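# Shut the microwave door until it latches

## Task

Swing the microwave door shut so that its latch catches, and finish with no part of the robot in contact with the door.

## Robot and tools

Robot: two arms on a table. left_arm has a left hand and sits on the +y side, with its base at about (+0.018, +0.235, 0) m; right_arm has a right hand, with its base at about (+0.027, -0.327, 0) m and turned very slightly about z. The names do not tell you which side of an image an arm appears on. Each hand has five fingers driven by six motors.

Scene frame: origin at table-top height, halfway between the two nominal bases. +z is up, +x points out over the table, +y points toward left_arm. Reported hand positions (end_effector_position, metres) and orientations (end_effector_quat_wxyz) use this frame and may be off by a few centimetres, more at long reach.

Hand point: a point fixed to the palm, 0.15 m out from the wrist face along the fingers and 0.05 m in front of the palm. Its +z runs along the straight fingers, +y points out of the palm, and +x runs across the palm away from the thumb on the right hand (toward the thumb on the left hand). Straight fingertips reach 0.06 to 0.07 m past the point along +z and lie about 0.06 m behind it along -y. A wrist bracket on the little-finger side can also strike things.

A row is 28 numbers, each between -1 and 1, and it always covers both arms. Order: left_arm dx, dy, dz, rx, ry, rz; left hand little, ring, middle, index, thumb_bend, thumb_turn, force_limit, speed; then the same fourteen for right_arm. The six pose numbers are an offset, not a pose. They are measured along the arm's current Hand target axes and counted from that Hand target as it stands when the action or move starts. 1.0 equals 0.6 m or 180 degrees, and rx, ry, rz form a single rotation vector. Sending six zeros asks for the present Hand target again. The controller clips commanded orientation to within 40 degrees of the measured one. Arms often settle 1 to 3 cm short, usually low; if so, send the remaining distance as a new offset.

Hand numbers are absolute targets rather than offsets. For fingers and thumb_bend, +1 means straight and -1 fully curled; for thumb_turn, +1 puts the thumb beside the palm and -1 places it opposite the fingers. force_limit runs linearly from about 0 N at -1 to 10 N at +1 (15 N for the two thumb motors). speed climbs from near zero at -1 to full at +0.48 and stays full above that. No value means leave unchanged: to keep a hand as is, resend the eight hand numbers of its last executed row, or, if none has been sent yet in this scene, its hand_measured six values plus hand_force_limit and hand_speed. For this job an open hand or a loose fist used as a pusher is fine.

Tools:
- execute_actions(actions, cameras): actions is a list of actions; each action is a table of up to 15 rows, one per 1/30 s step. A shorter table repeats its final row until 15 steps are done. Every row in an action is an offset from that action's starting Hand target, not from the row before it. An empty actions list returns images of every camera.
- move(target, speed, blend, blocking, cameras): target is one row or a list of up to 15 rows, all offsets counted from the same starting Hand targets. The hand point travels in a straight line. speed is in m/s, 0.002 to 4.3, default 0.25 (turn rate up to twice that in rad/s), given as one value or one per target. blend, in m, rounds the corners between listed targets; 0 stops at each one. The whole move is capped at 10 s. blocking=false returns after about 0.5 s while the move continues.
- wait(seconds): 0 to 10 s, arms hold their last command.
- stop(): brakes a running move.
- zoom_image(camera, region): region [x0, y0, x1, y1] in pixels, at most 504 by 504, from the newest image of cam_high, cam_low, cam_left_wrist or cam_right_wrist.
- show_instructions(): shows the reference images.
- finished_scene(scene): ends the current scene, given its number; irreversible.

Cameras: cam_high, cam_low, cam_left_wrist, cam_right_wrist, each 672x504.

Results: each call returns robot state. Hand target is the last commanded pose after clipping, the base for the next offsets. hand_measured, hand_stopped_by (moving, target, force, stalled, fault) and hand_load_n list six values in motor order. Joint torques and velocities are listed in joint order. A move also gives a move: line such as done, off_target, moving, held or fault, plus limits=paced (pose clipped) or limits=held (steps withheld). done means at rest within 10 mm and 2 degrees of the target; neither done nor off_target says whether something is touched. Lines left out mean nothing notable changed.

What to avoid: slamming the door or striking the microwave hard; keep closing moves slow near contact and do not aim far beyond the contact point, since overshoot means pressing harder. An arm blocked by something keeps pushing until commanded back, so after the latch catches, command the hand back away from the door so it ends clear. Do not let the two arms touch or squeeze each other. Keep paths away from an arm's own base, which can flip its shoulder posture. Do not knock any object off or out of the work area; loose items may get nudged on their own. Holding an arm fully stretched or pushing against something it cannot reach heats its motors: MOTOR HOT appears near 85 °C, and at 100 °C that arm goes limp for a while.

Each tool is called after "Call:" by a JSON object that holds its "name" and its "arguments", one argument or row to a line.

Reference images:

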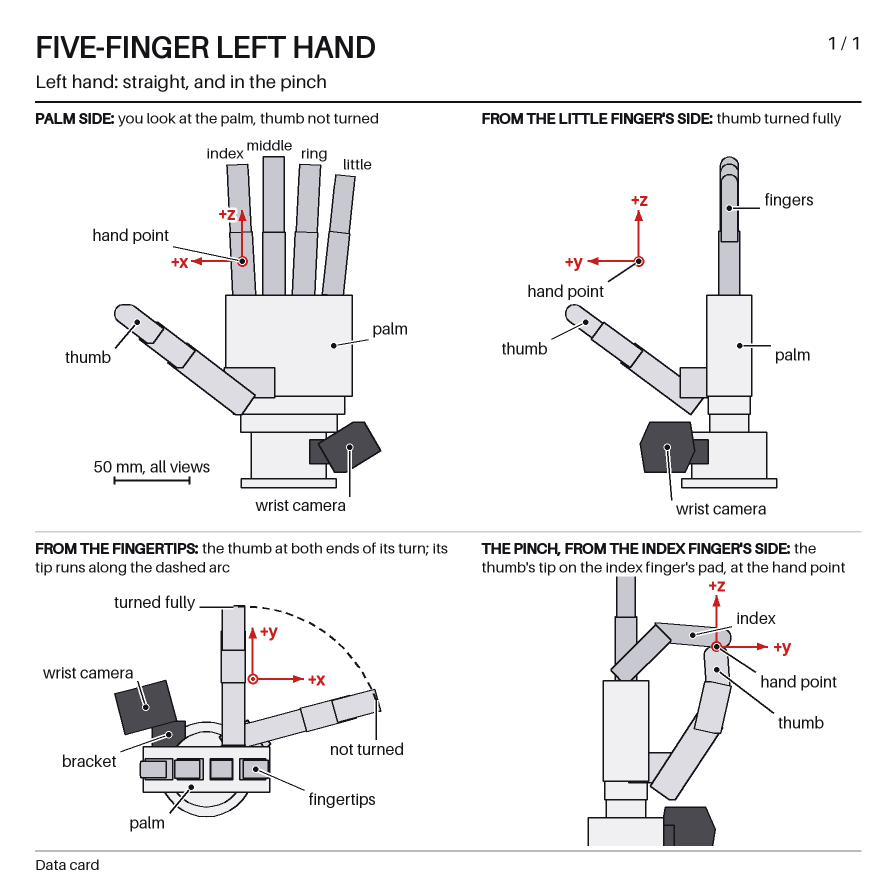

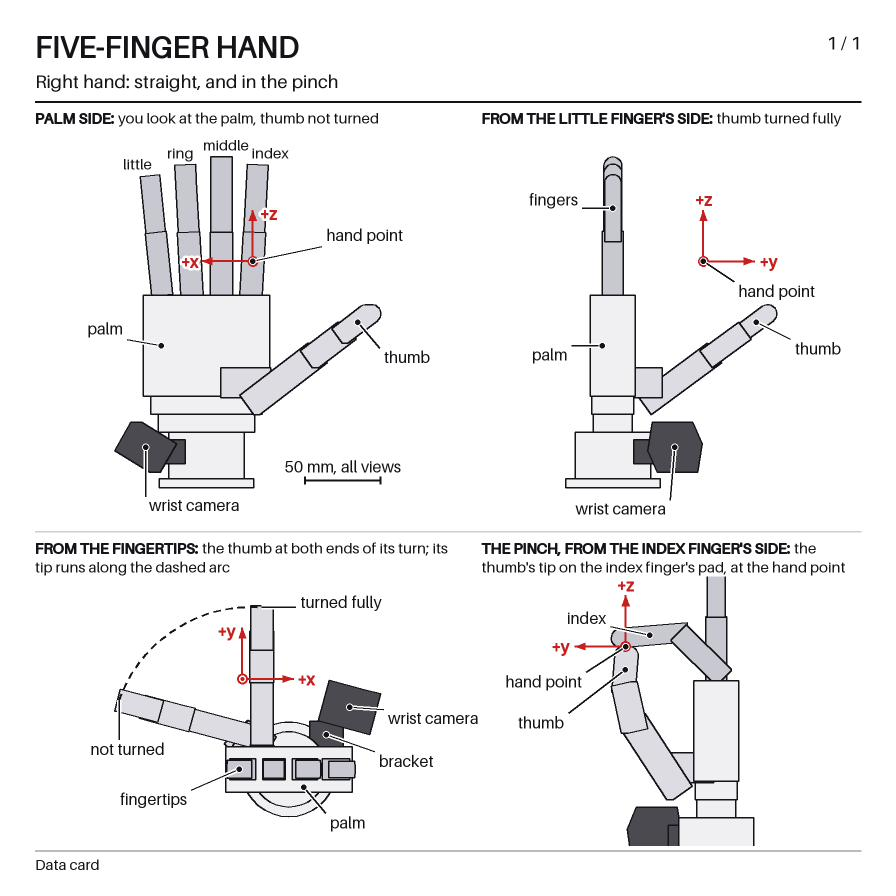

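## Session

Call:
{"name": "execute_actions", "arguments": {
  "actions": []
}}

Scene clock: 0.00 s.
left_arm: end_effector_position=(+0.0103, +0.0055, +0.3075) hand_measured=(+1.000, +1.000, +1.000, +1.000, +1.000, +1.000) hand_load_n=(+0.0, +0.0, +0.0, +0.0, +0.0, +0.0) hand_stopped_by=(target, target, target, target, target, target) hand_force_limit=0.00 hand_speed=-0.80 end_effector_quat_wxyz=(+0.238, +0.778, -0.523, +0.253) | right_arm: end_effector_position=(+0.4664, -0.1905, +0.3698) hand_measured=(+1.000, +1.000, +1.000, +1.000, +1.000, +1.000) hand_load_n=(+0.0, +0.0, +0.0, +0.0, -0.5, +0.0) hand_stopped_by=(target, target, target, target, target, target) hand_force_limit=0.00 hand_speed=-0.80 end_effector_quat_wxyz=(+0.153, +0.904, +0.381, +0.120)
Joint positions: left_arm=[-1.408 0.296 0.783 -1.348 -0.04 -1.781] | right_arm=[0.605 1.444 1.678 -1.615 0.345 -1.818]
Joint velocities: within noise
Joint torques (N m): no reading
Motor temperatures (°C): left_arm=[34 25 27 26 26 27] | right_arm=[35 31 29 31 27 31]
Heat: left arm: hottest waist 34 °C; right arm: hottest waist 35 °C.
Hand target: left_arm +0.0116, +0.0036, +0.3224; +0.248, +0.775, -0.518, +0.263 | right_arm +0.4700, -0.1890, +0.3904; +0.150, +0.902, +0.377, +0.147

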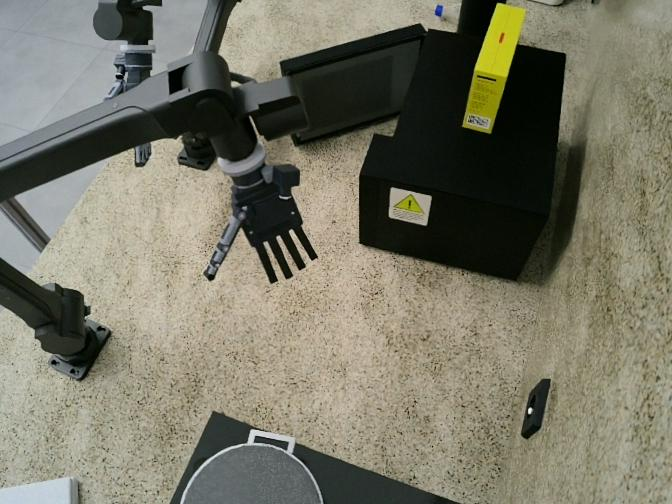

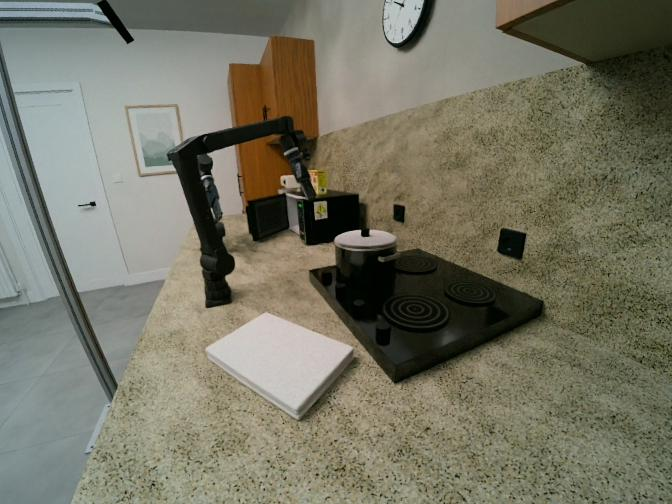

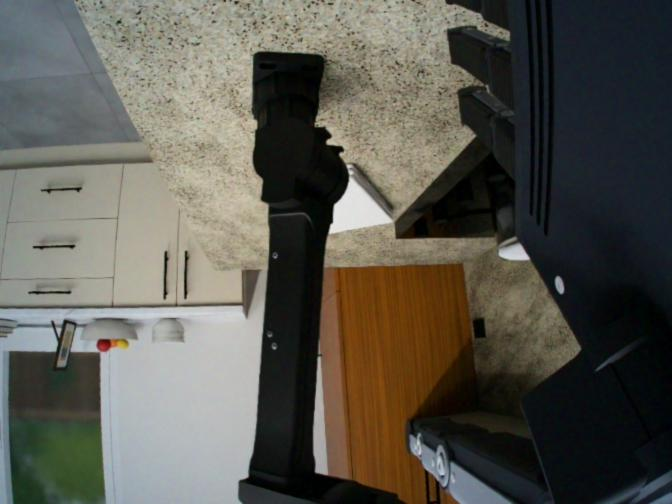

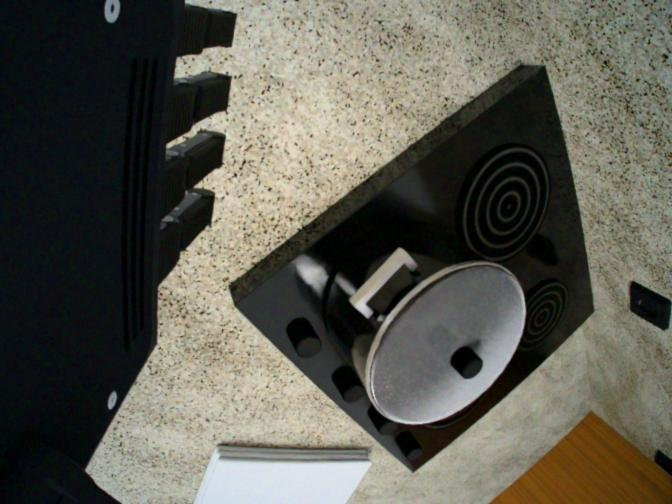

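Call:
{"name": "zoom_image", "arguments": {
  "camera": "cam_high",
  "region": [240, 0, 600, 300]
}}

Call:
{"name": "zoom_image", "arguments": {
  "camera": "cam_low",
  "region": [180, 120, 420, 300]
}}

Call:
{"name": "zoom_image", "arguments": {
  "camera": "cam_high",
  "region": [0, 0, 300, 504]
}}

Scaled by 1.400 from the camera's 672x504 image, which has a finer 960x720 frame.

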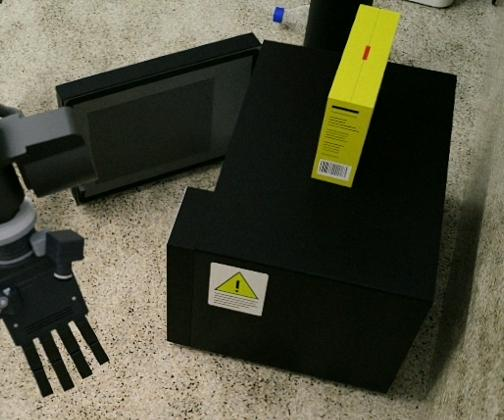

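Scaled by 2.100 from the camera's 672x504 image, which has a finer 960x720 frame.

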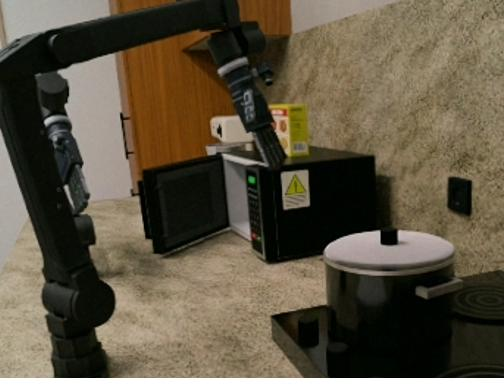

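Scaled by 1.000.

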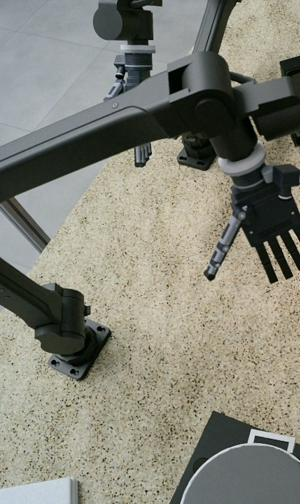

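Call:
{"name": "move", "arguments": {
  "target": [0.1717,-0.1398,-0.0425,0.034,-0.233,0.0135,-0.9,-0.9,-0.9,-0.9,1,-1,0,0.2, 0,0,0,0,0,0,1,1,1,1,1,1,0,-0.8],
  "cameras": ["cam_high","cam_left_wrist"]
}}

Scene clock: 7.50 s.
left_arm: end_effector_position=(+0.1166, -0.0203, +0.3759) hand_measured=(-0.900, -0.900, -0.900, -0.900, +1.000, -1.000) hand_load_n=(+0.0, +0.5, +0.0, -0.5, +0.0, +0.0) hand_stopped_by=(target, target, target, target, target, target) hand_force_limit=0.00 hand_speed=0.20 end_effector_quat_wxyz=(+0.082, +0.808, -0.562, +0.154) | right_arm: end_effector_position=(+0.4664, -0.1905, +0.3698) hand_measured=(+1.000, +1.000, +1.000, +1.000, +1.000, +1.000) hand_load_n=(+0.0, +0.0, +0.0, +0.0, +0.0, +0.0) hand_stopped_by=(target, target, target, target, target, target) hand_force_limit=0.00 hand_speed=-0.80 end_effector_quat_wxyz=(+0.153, +0.904, +0.381, +0.120)
Joint positions: left_arm=[-0.91 0.83 1.274 -1.668 0.064 -1.276] | right_arm=[0.605 1.444 1.678 -1.615 0.345 -1.818]
Joint torques (N m): left_arm=[0.97 -0.62 11.66 0.25 -0.02 0.05] | right_arm=[1.44 -11.05 12.03 0.54 0.31 -0.12]
Heat: left arm: hottest waist 34 °C; right arm: hottest waist 35 °C.
Hand target: left_arm +0.1195, -0.0203, +0.4004; +0.000, +0.819, -0.574, +0.000 | right_arm +0.4700, -0.1890, +0.3904; +0.150, +0.902, +0.377, +0.147
Off the commanded pose: left_arm 0.025 m, 20 deg | right_arm 0.021 m, 3 deg.
joint sent to its limit (left arm) — joint 4 (wrist pitch), lower limit. The joint targets are off in position and orientation.
move: off_target (left_arm, right_arm)
Images, in order (width x height): cam_high 672x504, cam_left_wrist 672x504.

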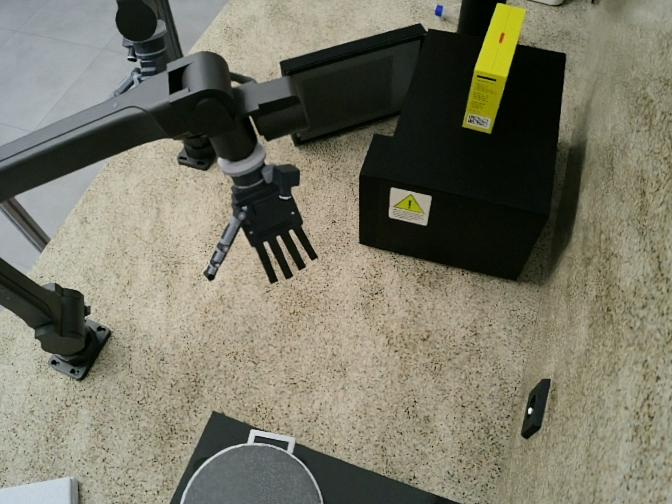

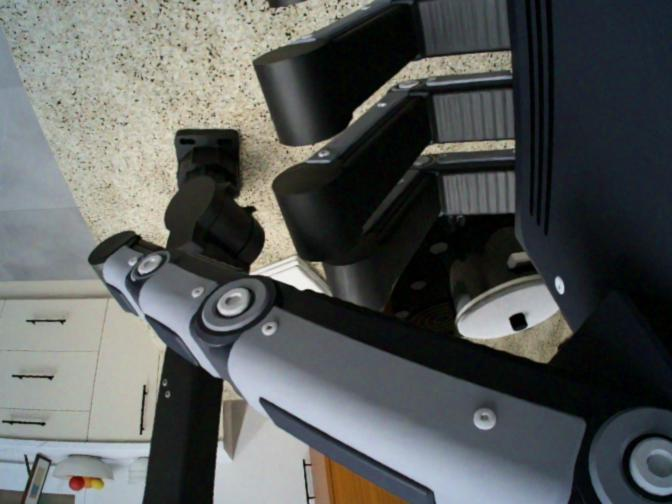

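Call:
{"name": "move", "arguments": {
  "target": [
    [-0.2698,-0.5035,0.0667,0,0,0.172,-0.9,-0.9,-0.9,-0.9,1,-1,0,0.2, 0,0,0,0,0,0,1,1,1,1,1,1,0,-0.8],
    [-0.7333,-0.4628,0.1,0,0,0.306,-0.9,-0.9,-0.9,-0.9,1,-1,0,0.2, 0,0,0,0,0,0,1,1,1,1,1,1,0,-0.8],
    [-0.8932,-0.3258,0.1,0,0,0.344,-0.9,-0.9,-0.9,-0.9,1,-1,0,0.2, 0,0,0,0,0,0,1,1,1,1,1,1,0,-0.8]
  ],
  "blend": [0.05,0.05,0],
  "cameras": ["cam_high","cam_low","cam_left_wrist"]
}}

Scene clock: 12.97 s.
left_arm: end_effector_position=(+0.1261, +0.5540, +0.3394) hand_measured=(-0.900, -0.900, -0.900, -0.900, +1.000, -1.000) hand_load_n=(+0.0, +0.0, +0.0, +0.0, +0.0, +0.0) hand_stopped_by=(target, target, target, target, target, target) hand_force_limit=0.00 hand_speed=0.20 end_effector_quat_wxyz=(+0.063, -0.415, +0.906, +0.057) | right_arm: end_effector_position=(+0.4664, -0.1905, +0.3698) hand_measured=(+1.000, +1.000, +1.000, +1.000, +1.000, +1.000) hand_load_n=(+0.0, +0.0, +0.0, +0.0, +0.0, +0.0) hand_stopped_by=(target, target, target, target, target, target) hand_force_limit=0.00 hand_speed=-0.80 end_effector_quat_wxyz=(+0.153, +0.904, +0.381, +0.120)
Joint positions: left_arm=[1.041 1.166 1.432 -1.668 -0.02 1.755] | right_arm=[0.605 1.444 1.678 -1.615 0.345 -1.818]
Joint torques (N m): left_arm=[0.73 -6.71 6.78 -0.03 -0.19 0.06] | right_arm=[1.49 -11.11 12.04 0.54 0.31 -0.11]
Heat: left arm: hottest waist 34 °C; right arm: hottest waist 35 °C.
Hand target: left_arm +0.1199, +0.5501, +0.3404; +0.000, -0.407, +0.913, +0.000 | right_arm +0.4700, -0.1890, +0.3904; +0.150, +0.902, +0.377, +0.147
Off the commanded pose: left_arm 0.007 m, 10 deg | right_arm 0.021 m, 3 deg.
joint sent to its limit (left arm) — joint 4 (wrist pitch), lower limit. The joint targets are off in position and orientation.
move: off_target (left_arm, right_arm)
Images, in order (width x height): cam_high 672x504, cam_low 672x504, cam_left_wrist 672x504.

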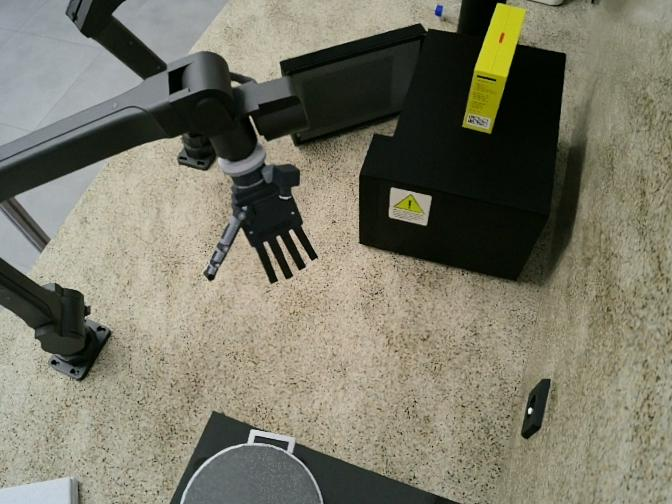

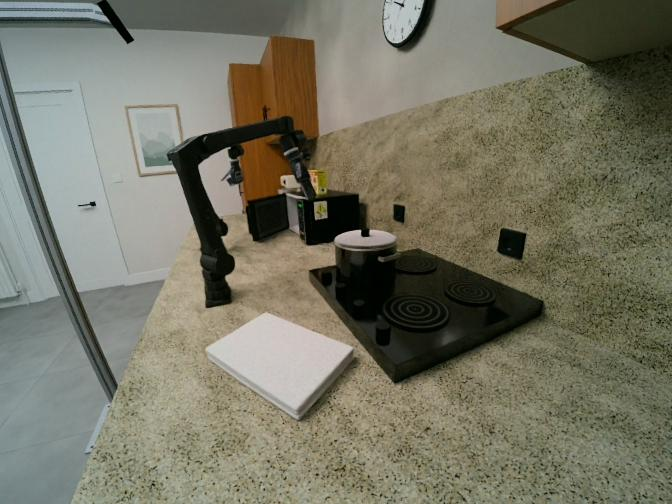

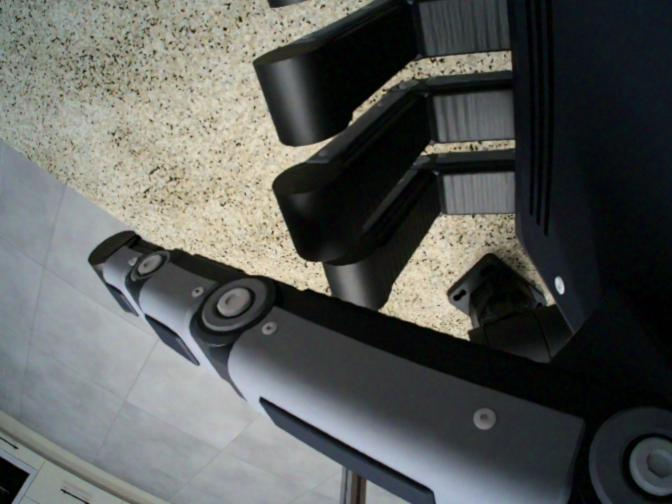

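Call:
{"name": "move", "arguments": {
  "target": [0,0,0.333,0,0,0,-0.9,-0.9,-0.9,-0.9,1,-1,0,0.2, -0.330,-0.1475,-0.135,0,0,0,1,1,1,1,1,1,0,-0.8],
  "cameras": ["cam_high","cam_low","cam_left_wrist"]
}}

Scene clock: 15.87 s.
left_arm: end_effector_position=(+0.1227, +0.5426, +0.1448) hand_measured=(-0.900, -0.900, -0.900, -0.900, +1.000, -1.000) hand_load_n=(+0.0, +0.0, +0.5, +0.0, +0.0, +0.0) hand_stopped_by=(target, target, target, target, target, target) hand_force_limit=0.00 hand_speed=0.20 end_effector_quat_wxyz=(-0.004, -0.409, +0.912, -0.003) | right_arm: end_effector_position=(+0.2537, -0.2586, +0.3972) hand_measured=(+1.000, +1.000, +1.000, +1.000, +1.000, +1.000) hand_load_n=(+0.0, +0.0, +0.0, +0.0, +0.0, +0.0) hand_stopped_by=(target, target, target, target, target, target) hand_force_limit=0.00 hand_speed=-0.80 end_effector_quat_wxyz=(+0.108, +0.880, +0.393, +0.244)
Joint positions: left_arm=[1.045 1.258 0.996 -1.319 0.001 1.772] | right_arm=[0.915 0.788 1.26 -1.683 0.411 -1.592]
Joint torques (N m): left_arm=[1.08 -6.12 6.82 1.01 0.03 0.05] | right_arm=[2.43 0.03 9.09 0.29 0.24 0.07]
Heat: left arm: hottest waist 34 °C; right arm: hottest waist 35 °C.
Hand target: left_arm +0.1200, +0.5501, +0.1406; +0.000, -0.407, +0.913, +0.000 | right_arm +0.2499, -0.2601, +0.4005; +0.150, +0.902, +0.377, +0.147
Off the commanded pose: left_arm 0.009 m, 1 deg | right_arm 0.005 m, 13 deg.
joint sent to its limit (right arm) — joint 4 (wrist pitch), lower limit. The joint targets are off in position and orientation.
move: off_target (right_arm)
Images, in order (width x height): cam_high 672x504, cam_low 672x504, cam_left_wrist 672x504.

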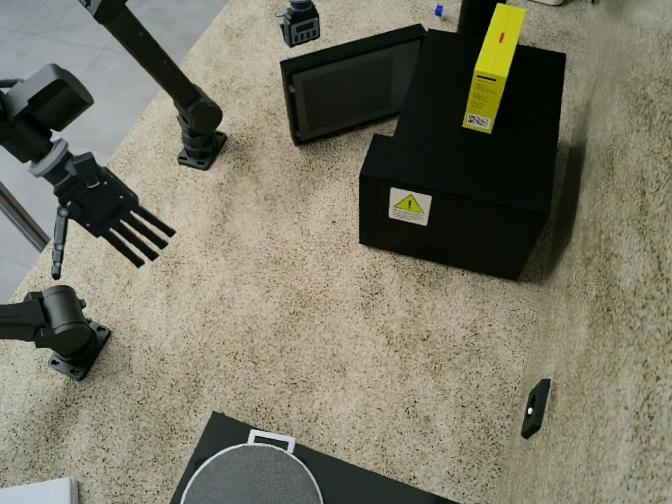

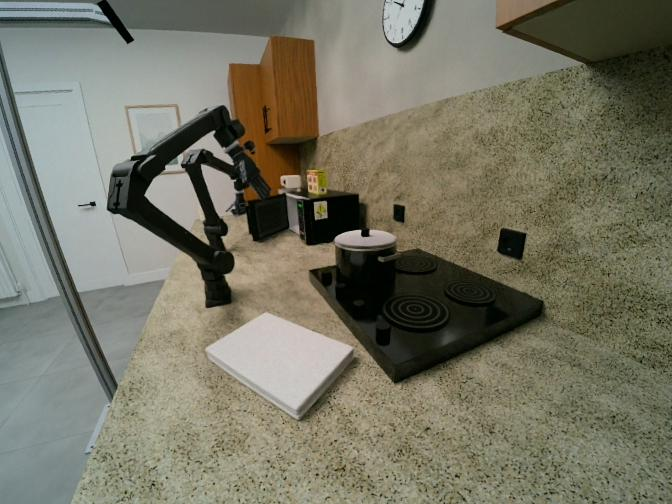

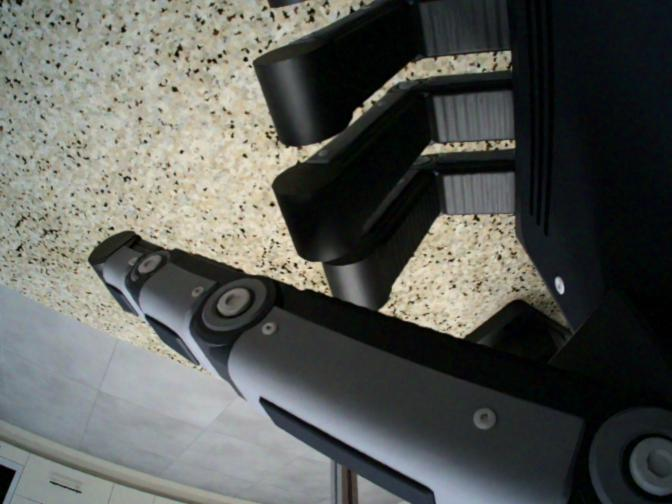

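Call:
{"name": "zoom_image", "arguments": {
  "camera": "cam_high",
  "region": [20, 140, 200, 300]
}}

Call:
{"name": "zoom_image", "arguments": {
  "camera": "cam_high",
  "region": [170, 0, 450, 200]
}}

Call:
{"name": "zoom_image", "arguments": {
  "camera": "cam_low",
  "region": [180, 120, 420, 300]
}}

Scaled by 2.800 from the camera's 672x504 image, which has a finer 960x720 frame.

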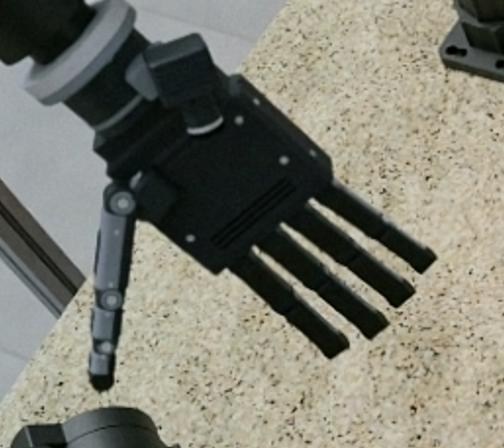

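Scaled by 1.800 from the camera's 672x504 image, which has a finer 960x720 frame.

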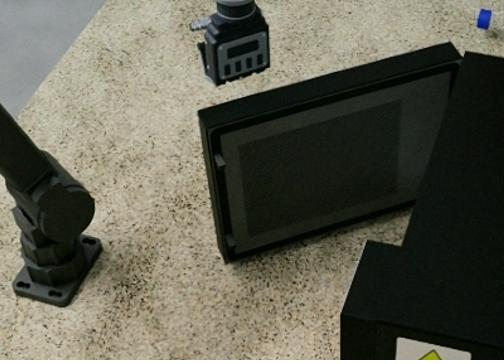

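Scaled by 2.100 from the camera's 672x504 image, which has a finer 960x720 frame.

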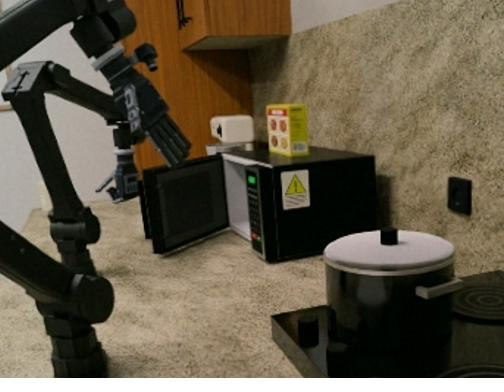

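Call:
{"name": "move", "arguments": {
  "target": [
    [0.0173,-0.1703,0.026,0,0,0.0278,-0.9,-0.9,-0.9,-0.9,1,-1,0,0.2, 0,0,0,0,0,0,1,1,1,1,1,1,0,-0.8],
    [0.0565,-0.3245,0.026,0,0,-0.0389,-0.9,-0.9,-0.9,-0.9,1,-1,0,0.2, 0,0,0,0,0,0,1,1,1,1,1,1,0,-0.8]
  ],
  "blend": [0.02,0],
  "speed": [0.2,0.1],
  "cameras": ["cam_high","cam_low"]
}}

Scene clock: 22.23 s.
left_arm: end_effector_position=(+0.2326, +0.3907, +0.1245) hand_measured=(-0.900, -0.900, -0.900, -0.900, +1.000, -1.000) hand_load_n=(+0.0, +0.0, +0.0, +0.0, +0.0, +0.0) hand_stopped_by=(target, target, target, target, target, target) hand_force_limit=0.00 hand_speed=0.20 end_effector_quat_wxyz=(-0.012, -0.455, +0.891, -0.004) | right_arm: end_effector_position=(+0.2537, -0.2586, +0.3972) hand_measured=(+1.000, +1.000, +1.000, +1.000, +1.000, +1.000) hand_load_n=(+0.0, +0.0, +0.5, +0.0, +0.0, +0.0) hand_stopped_by=(target, target, target, target, target, target) hand_force_limit=0.00 hand_speed=-0.80 end_effector_quat_wxyz=(+0.108, +0.880, +0.393, +0.244)
Joint positions: left_arm=[0.483 1.231 0.915 -1.279 0.007 1.109] | right_arm=[0.915 0.788 1.26 -1.683 0.411 -1.592]
Joint torques (N m): left_arm=[-0.44 -5.83 8.08 0.76 -0.15 -0.27] | right_arm=[2.37 0.09 9.09 0.28 0.23 0.07]
Heat: left arm: hottest waist 34 °C; right arm: hottest waist 35 °C.
Hand target: left_arm +0.2423, +0.3949, +0.1251; +0.000, -0.462, +0.887, +0.000 | right_arm +0.2499, -0.2601, +0.4005; +0.150, +0.902, +0.377, +0.147
Off the commanded pose: left_arm 0.011 m, 2 deg | right_arm 0.005 m, 13 deg.
joint sent to its limit (right arm) — joint 4 (wrist pitch), lower limit. The joint targets are off in position and orientation.
move: off_target (left_arm, right_arm)
Images, in order (width x height): cam_high 672x504, cam_low 672x504.

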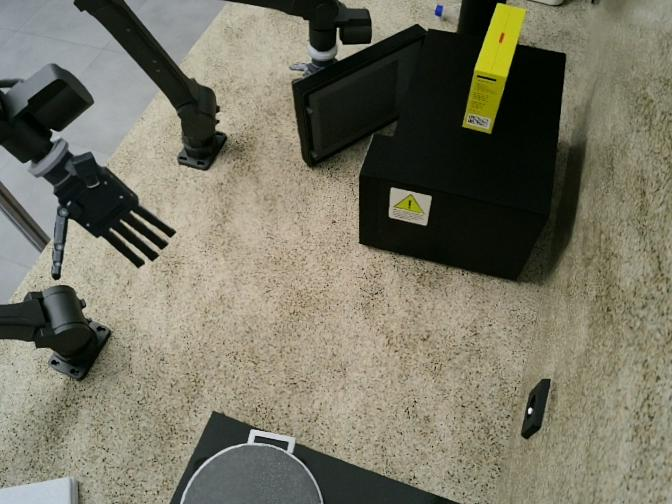

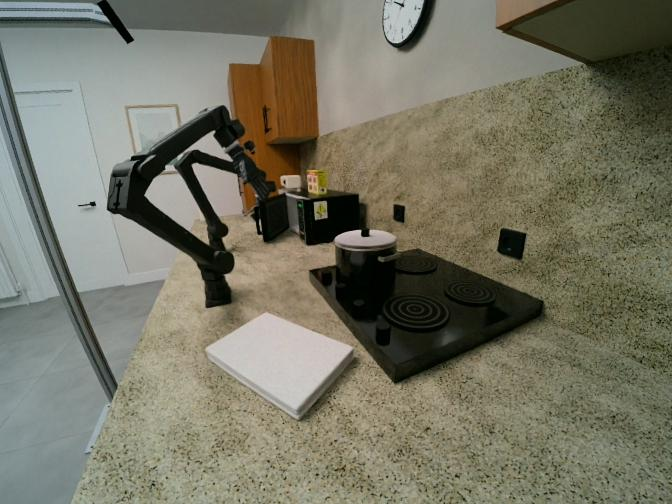

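Call:
{"name": "move", "arguments": {
  "target": [
    [0.0292,-0.1353,0,0,0,-0.0833,-0.9,-0.9,-0.9,-0.9,1,-1,0,0.2, 0,0,0,0,0,0,1,1,1,1,1,1,0,-0.8],
    [0.026,-0.2457,0,0,0,-0.15,-0.9,-0.9,-0.9,-0.9,1,-1,0,0.2, 0,0,0,0,0,0,1,1,1,1,1,1,0,-0.8]
  ],
  "blend": [0.02,0],
  "speed": 0.1,
  "cameras": ["cam_high","cam_low"]
}}

Scene clock: 25.80 s.
left_arm: end_effector_position=(+0.3308, +0.2942, +0.1201) hand_measured=(-0.900, -0.900, -0.900, -0.900, +1.000, -1.000) hand_load_n=(+0.0, +0.0, +0.5, +0.0, +0.0, +0.0) hand_stopped_by=(target, target, target, target, target, target) hand_force_limit=0.00 hand_speed=0.20 end_effector_quat_wxyz=(-0.020, -0.649, +0.760, +0.006) | right_arm: end_effector_position=(+0.2537, -0.2586, +0.3972) hand_measured=(+1.000, +1.000, +1.000, +1.000, +1.000, +1.000) hand_load_n=(+0.0, +0.0, +0.0, +0.0, -0.5, +0.0) hand_stopped_by=(target, target, target, target, target, target) hand_force_limit=0.00 hand_speed=-0.80 end_effector_quat_wxyz=(+0.108, +0.880, +0.393, +0.244)
Joint positions: left_arm=[0.215 1.432 1.085 -1.265 0.007 0.371] | right_arm=[0.915 0.788 1.26 -1.683 0.411 -1.592]
Joint torques (N m): left_arm=[-0.44 -7.47 10.44 0.53 -0.12 -0.26] | right_arm=[2.37 0.03 9.09 0.28 0.23 0.07]
Heat: left arm: hottest waist 34 °C; right arm: hottest waist 35 °C.
Hand target: left_arm +0.3542, +0.2977, +0.1251; +0.000, -0.657, +0.754, +0.000 | right_arm +0.2499, -0.2601, +0.4005; +0.150, +0.902, +0.377, +0.147
Off the commanded pose: left_arm 0.024 m, 3 deg | right_arm 0.005 m, 13 deg.
joint sent to its limit (right arm) — joint 4 (wrist pitch), lower limit. The joint targets are off in position and orientation.
move: off_target (left_arm, right_arm)
Images, in order (width x height): cam_high 672x504, cam_low 672x504.

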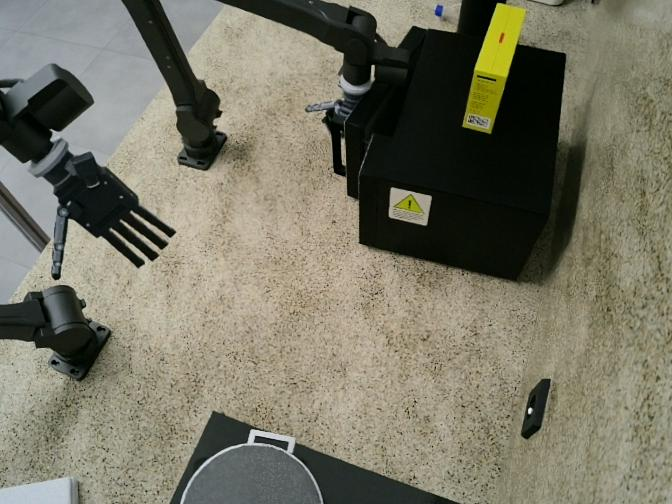

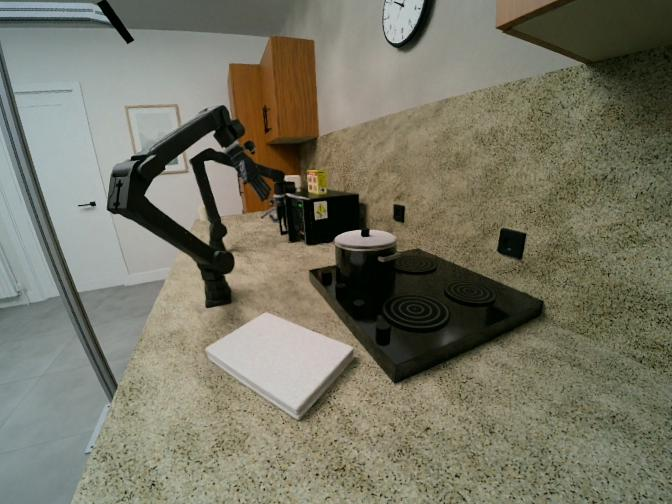

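Call:
{"name": "zoom_image", "arguments": {
  "camera": "cam_high",
  "region": [290, 20, 450, 220]
}}

Call:
{"name": "zoom_image", "arguments": {
  "camera": "cam_low",
  "region": [230, 150, 390, 270]
}}

Scaled by 2.520 from the camera's 672x504 image, which has a finer 960x720 frame.

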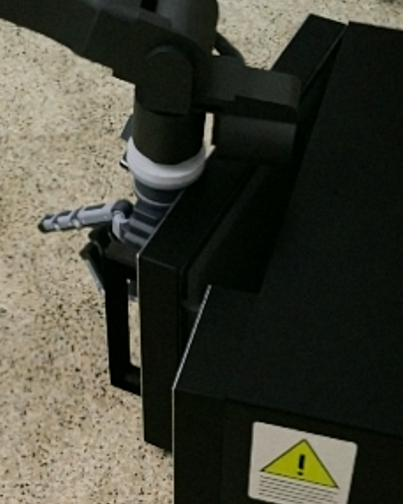

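Scaled by 3.150 from the camera's 672x504 image, which has a finer 960x720 frame.

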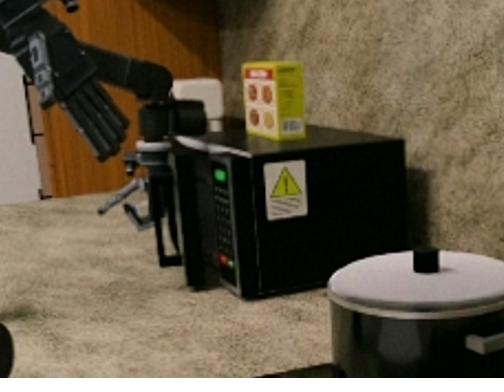

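Call:
{"name": "move", "arguments": {
  "target": [0.015,-0.1045,0,0,0,-0.0444,-0.9,-0.9,-0.9,-0.9,1,-1,0,0.2, 0,0,0,0,0,0,1,1,1,1,1,1,0,-0.8],
  "speed": 0.08,
  "cameras": ["cam_high","cam_low"]
}}

Call:
{"name": "zoom_image", "arguments": {
  "camera": "cam_high",
  "region": [290, 20, 450, 220]
}}

Scene clock: 28.50 s.
left_arm: end_effector_position=(+0.3638, +0.2820, +0.1236) hand_measured=(-0.900, -0.900, -0.900, -0.900, +1.000, -1.000) hand_load_n=(+0.0, +0.0, +0.0, +0.5, +0.0, +0.0) hand_stopped_by=(target, target, target, target, target, target) hand_force_limit=0.00 hand_speed=0.20 end_effector_quat_wxyz=(+0.027, +0.706, -0.708, -0.018) | right_arm: end_effector_position=(+0.2537, -0.2586, +0.3972) hand_measured=(+1.000, +1.000, +1.000, +1.000, +1.000, +1.000) hand_load_n=(+0.0, -0.5, -0.5, +0.0, +0.0, +0.0) hand_stopped_by=(target, target, target, target, target, target) hand_force_limit=0.00 hand_speed=-0.80 end_effector_quat_wxyz=(+0.108, +0.880, +0.393, +0.244)
Joint positions: left_arm=[0.19 1.517 1.183 -1.302 -0.001 0.192] | right_arm=[0.915 0.788 1.26 -1.683 0.411 -1.592]
Joint torques (N m): left_arm=[-1.08 -5.3 14.17 1.09 -0.1 -0.31] | right_arm=[2.37 0.03 9.09 0.29 0.23 0.07]
Motor temperatures (°C): left_arm=[34 25 32 26 26 27] | right_arm=[35 32 33 31 27 31]
Heat: left arm: hottest waist 34 °C; right arm: hottest waist 35 °C.
Hand target: left_arm +0.4151, +0.2802, +0.1252; +0.000, +0.708, -0.707, +0.000 | right_arm +0.2499, -0.2601, +0.4005; +0.150, +0.902, +0.377, +0.147
Off the commanded pose: left_arm 0.051 m, 4 deg | right_arm 0.005 m, 13 deg.
joint sent to its limit (right arm) — joint 4 (wrist pitch), lower limit. The joint targets are off in position and orientation.
move: off_target (left_arm, right_arm)
Images, in order (width x height): cam_high 672x504, cam_low 672x504.

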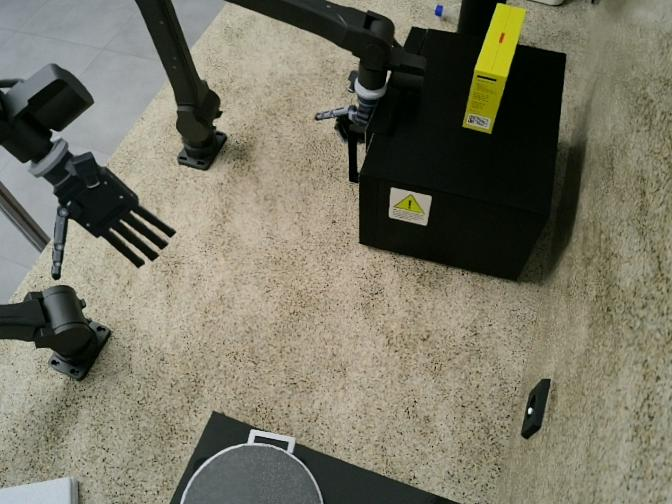

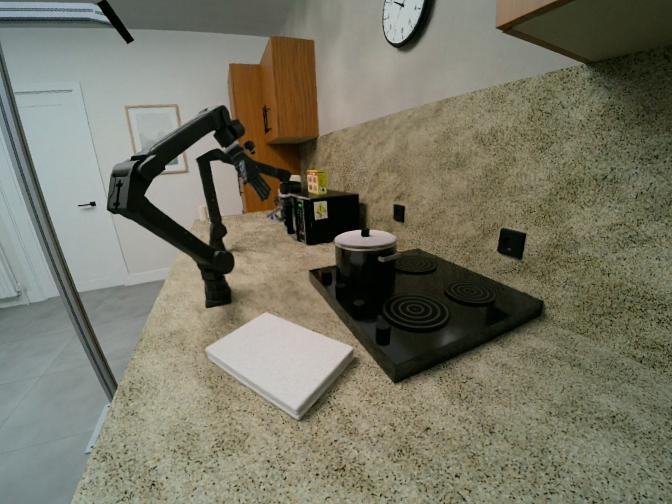

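Scaled by 2.520 from the camera's 672x504 image, which has a finer 960x720 frame.

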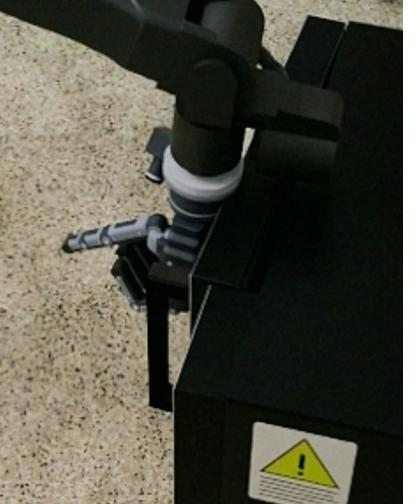

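Call:
{"name": "move", "arguments": {
  "target": [0,-0.06,0,0,0,0,-0.9,-0.9,-0.9,-0.9,1,-1,0,0.2, 0,0,0,0,0,0,1,1,1,1,1,1,0,-0.8],
  "speed": 0.08,
  "cameras": ["cam_high","cam_low"]
}}

Call:
{"name": "zoom_image", "arguments": {
  "camera": "cam_high",
  "region": [290, 20, 450, 220]
}}

Scene clock: 30.03 s.
left_arm: end_effector_position=(+0.3608, +0.2796, +0.1305) hand_measured=(-0.900, -0.900, -0.900, -0.900, +1.000, -1.000) hand_load_n=(+0.5, +0.0, +0.0, +0.0, +0.0, +0.0) hand_stopped_by=(target, target, target, target, target, target) hand_force_limit=0.00 hand_speed=0.20 end_effector_quat_wxyz=(+0.053, +0.707, -0.704, -0.037) | right_arm: end_effector_position=(+0.2537, -0.2586, +0.3972) hand_measured=(+1.000, +1.000, +1.000, +1.000, +1.000, +1.000) hand_load_n=(+0.0, +0.0, +0.0, +0.0, +0.0, +0.0) hand_stopped_by=(target, target, target, target, target, target) hand_force_limit=0.00 hand_speed=-0.80 end_effector_quat_wxyz=(+0.108, +0.880, +0.393, +0.244)
Joint positions: left_arm=[0.187 1.55 1.223 -1.374 -0.001 0.181] | right_arm=[0.915 0.788 1.26 -1.683 0.411 -1.592]
Joint torques (N m): left_arm=[-1.61 -2.73 18.17 2.88 -0.04 -0.31] | right_arm=[2.32 0.09 9.09 0.29 0.23 0.07]
Heat: left arm: hottest waist 34 °C; right arm: hottest waist 35 °C.
Hand target: left_arm +0.4511, +0.2802, +0.1252; +0.000, +0.708, -0.707, +0.000 | right_arm +0.2499, -0.2601, +0.4005; +0.150, +0.902, +0.377, +0.147
Off the commanded pose: left_arm 0.090 m, 7 deg | right_arm 0.005 m, 13 deg.
joint sent to its limit (right arm) — joint 4 (wrist pitch), lower limit. The joint targets are off in position and orientation.
move: off_target (left_arm, right_arm)
Images, in order (width x height): cam_high 672x504, cam_low 672x504.

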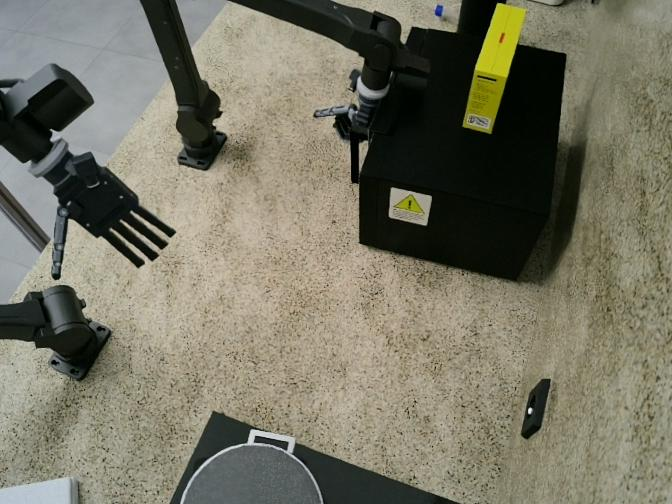

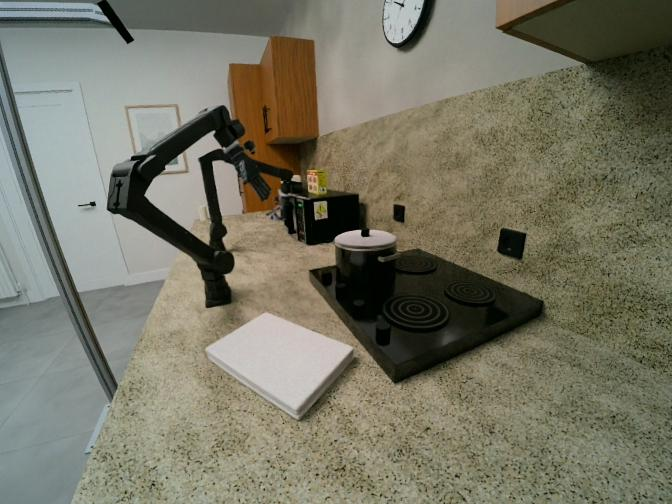

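Scaled by 2.520 from the camera's 672x504 image, which has a finer 960x720 frame.

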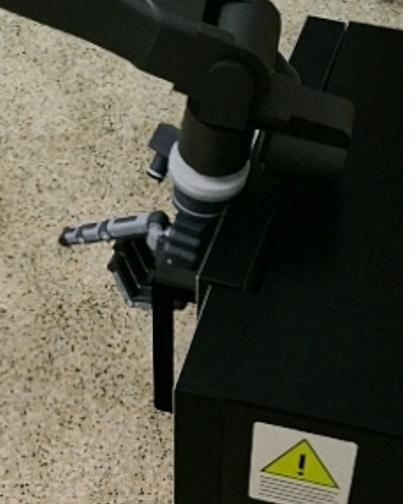

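Call:
{"name": "move", "arguments": {
  "target": [0,-0.04,0,0.06,0,0,-0.9,-0.9,-0.9,-0.9,1,-1,0,0.2, 0,0,0,0,0,0,1,1,1,1,1,1,0,-0.8],
  "speed": 0.08,
  "cameras": ["cam_high","cam_low"]
}}

Call:
{"name": "zoom_image", "arguments": {
  "camera": "cam_high",
  "region": [290, 20, 450, 220]
}}

Scene clock: 32.43 s.
left_arm: end_effector_position=(+0.3809, +0.2785, +0.1277) hand_measured=(-0.900, -0.900, -0.900, -0.900, +1.000, -1.000) hand_load_n=(+0.0, +0.0, +0.0, +0.0, +0.0, +0.0) hand_stopped_by=(target, target, target, target, target, target) hand_force_limit=0.00 hand_speed=0.20 end_effector_quat_wxyz=(+0.027, +0.711, -0.703, -0.007) | right_arm: end_effector_position=(+0.2537, -0.2586, +0.3972) hand_measured=(+1.000, +1.000, +1.000, +1.000, +1.000, +1.000) hand_load_n=(+0.0, +0.0, +0.0, +0.0, +0.0, +0.0) hand_stopped_by=(target, target, target, target, target, target) hand_force_limit=0.00 hand_speed=-0.80 end_effector_quat_wxyz=(+0.108, +0.880, +0.393, +0.244)
Joint positions: left_arm=[0.185 1.545 1.228 -1.306 0.019 0.175] | right_arm=[0.915 0.788 1.26 -1.683 0.411 -1.592]
Joint torques (N m): left_arm=[-0.97 -8.47 13.81 6.52 0.33 -0.26] | right_arm=[2.37 0.03 9.1 0.29 0.23 0.07]
Heat: left arm: hottest elbow 35 °C; right arm: hottest waist 34 °C.
Hand target: left_arm +0.4751, +0.2803, +0.1252; -0.067, +0.704, -0.703, +0.067 | right_arm +0.2499, -0.2601, +0.4005; +0.150, +0.902, +0.377, +0.147
Off the commanded pose: left_arm 0.094 m, 14 deg | right_arm 0.005 m, 13 deg.
joint sent to its limit (right arm) — joint 4 (wrist pitch), lower limit. The joint targets are off in position and orientation.
move: off_target (left_arm, right_arm)
Images, in order (width x height): cam_high 672x504, cam_low 672x504.

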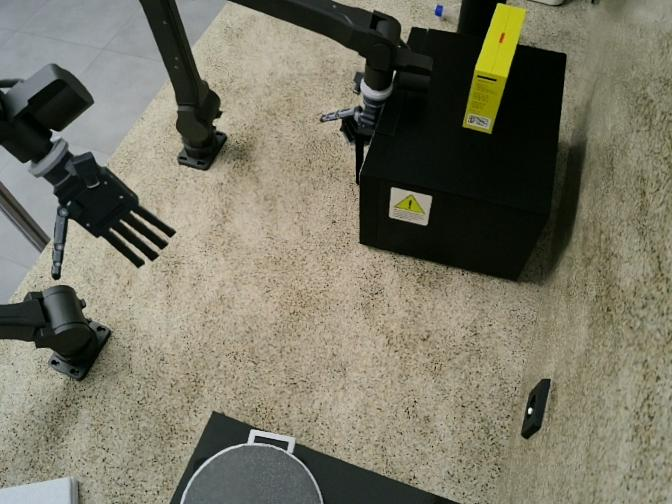

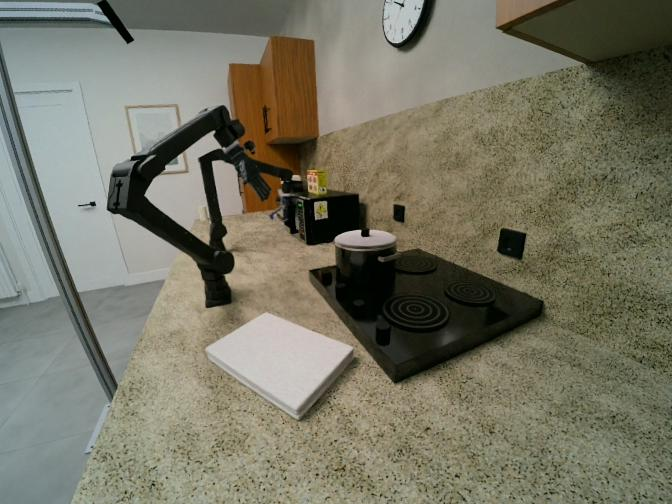

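Scaled by 2.520 from the camera's 672x504 image, which has a finer 960x720 frame.

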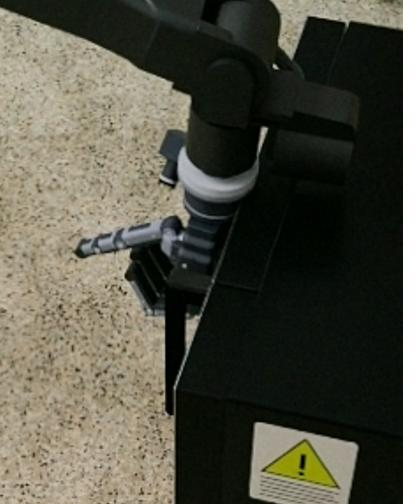

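Call:
{"name": "move", "arguments": {
  "target": [0,0.229,-0.044,-0.06,0,0,-0.9,-0.9,-0.9,-0.9,1,-1,0,0.2, 0,0,0,0,0,0,1,1,1,1,1,1,0,-0.8],
  "speed": 0.15,
  "cameras": ["cam_high","cam_low"]
}}

Call:
{"name": "zoom_image", "arguments": {
  "camera": "cam_high",
  "region": [290, 20, 450, 220]
}}

Scene clock: 34.37 s.
left_arm: end_effector_position=(+0.3426, +0.2733, +0.1213) hand_measured=(-0.900, -0.900, -0.900, -0.900, +1.000, -1.000) hand_load_n=(+0.0, +0.0, +0.0, +0.0, +0.0, +0.0) hand_stopped_by=(target, target, target, target, target, target) hand_force_limit=0.00 hand_speed=0.20 end_effector_quat_wxyz=(+0.002, +0.710, -0.705, +0.003) | right_arm: end_effector_position=(+0.2537, -0.2586, +0.3972) hand_measured=(+1.000, +1.000, +1.000, +1.000, +1.000, +1.000) hand_load_n=(+0.0, +0.0, +0.0, +0.0, +0.0, +0.0) hand_stopped_by=(target, target, target, target, target, target) hand_force_limit=0.00 hand_speed=-0.80 end_effector_quat_wxyz=(+0.108, +0.880, +0.393, +0.244)
Joint positions: left_arm=[0.184 1.413 1.077 -1.234 0.007 0.176] | right_arm=[0.915 0.788 1.26 -1.683 0.411 -1.592]
Joint torques (N m): left_arm=[1.32 -10.17 6.45 -0.34 -0.07 0.06] | right_arm=[2.32 0.09 9.09 0.28 0.22 0.07]
Heat: left arm: hottest elbow 35 °C; right arm: hottest waist 34 °C.
Hand target: left_arm +0.3352, +0.2800, +0.1253; +0.000, +0.708, -0.707, +0.000 | right_arm +0.2499, -0.2601, +0.4005; +0.150, +0.902, +0.377, +0.147
Off the commanded pose: left_arm 0.011 m, 1 deg | right_arm 0.005 m, 13 deg.
joint sent to its limit (right arm) — joint 4 (wrist pitch), lower limit. The joint targets are off in position and orientation.
move: off_target (left_arm, right_arm)
Images, in order (width x height): cam_high 672x504, cam_low 672x504.

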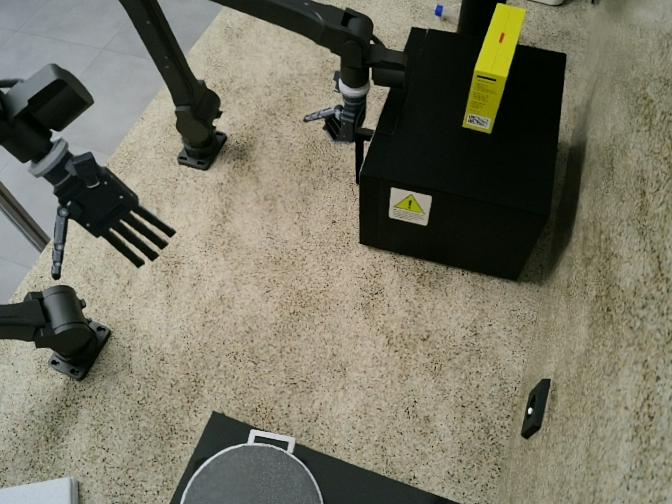

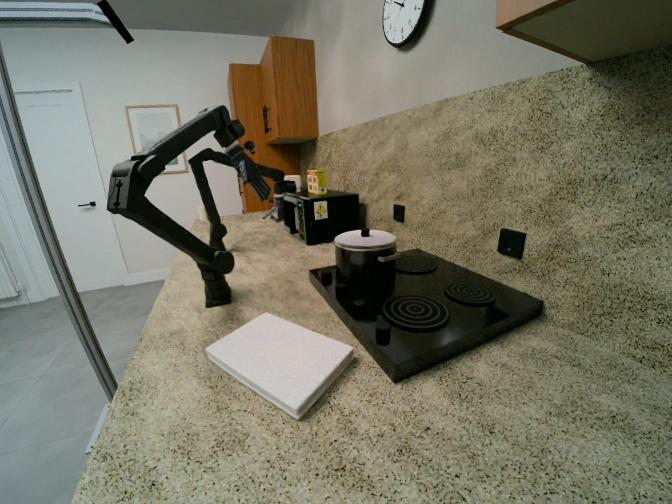

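Scaled by 2.520 from the camera's 672x504 image, which has a finer 960x720 frame.

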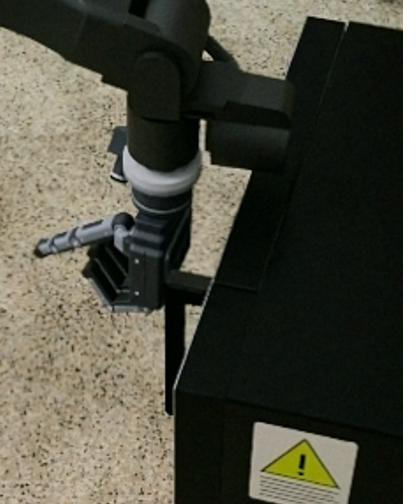

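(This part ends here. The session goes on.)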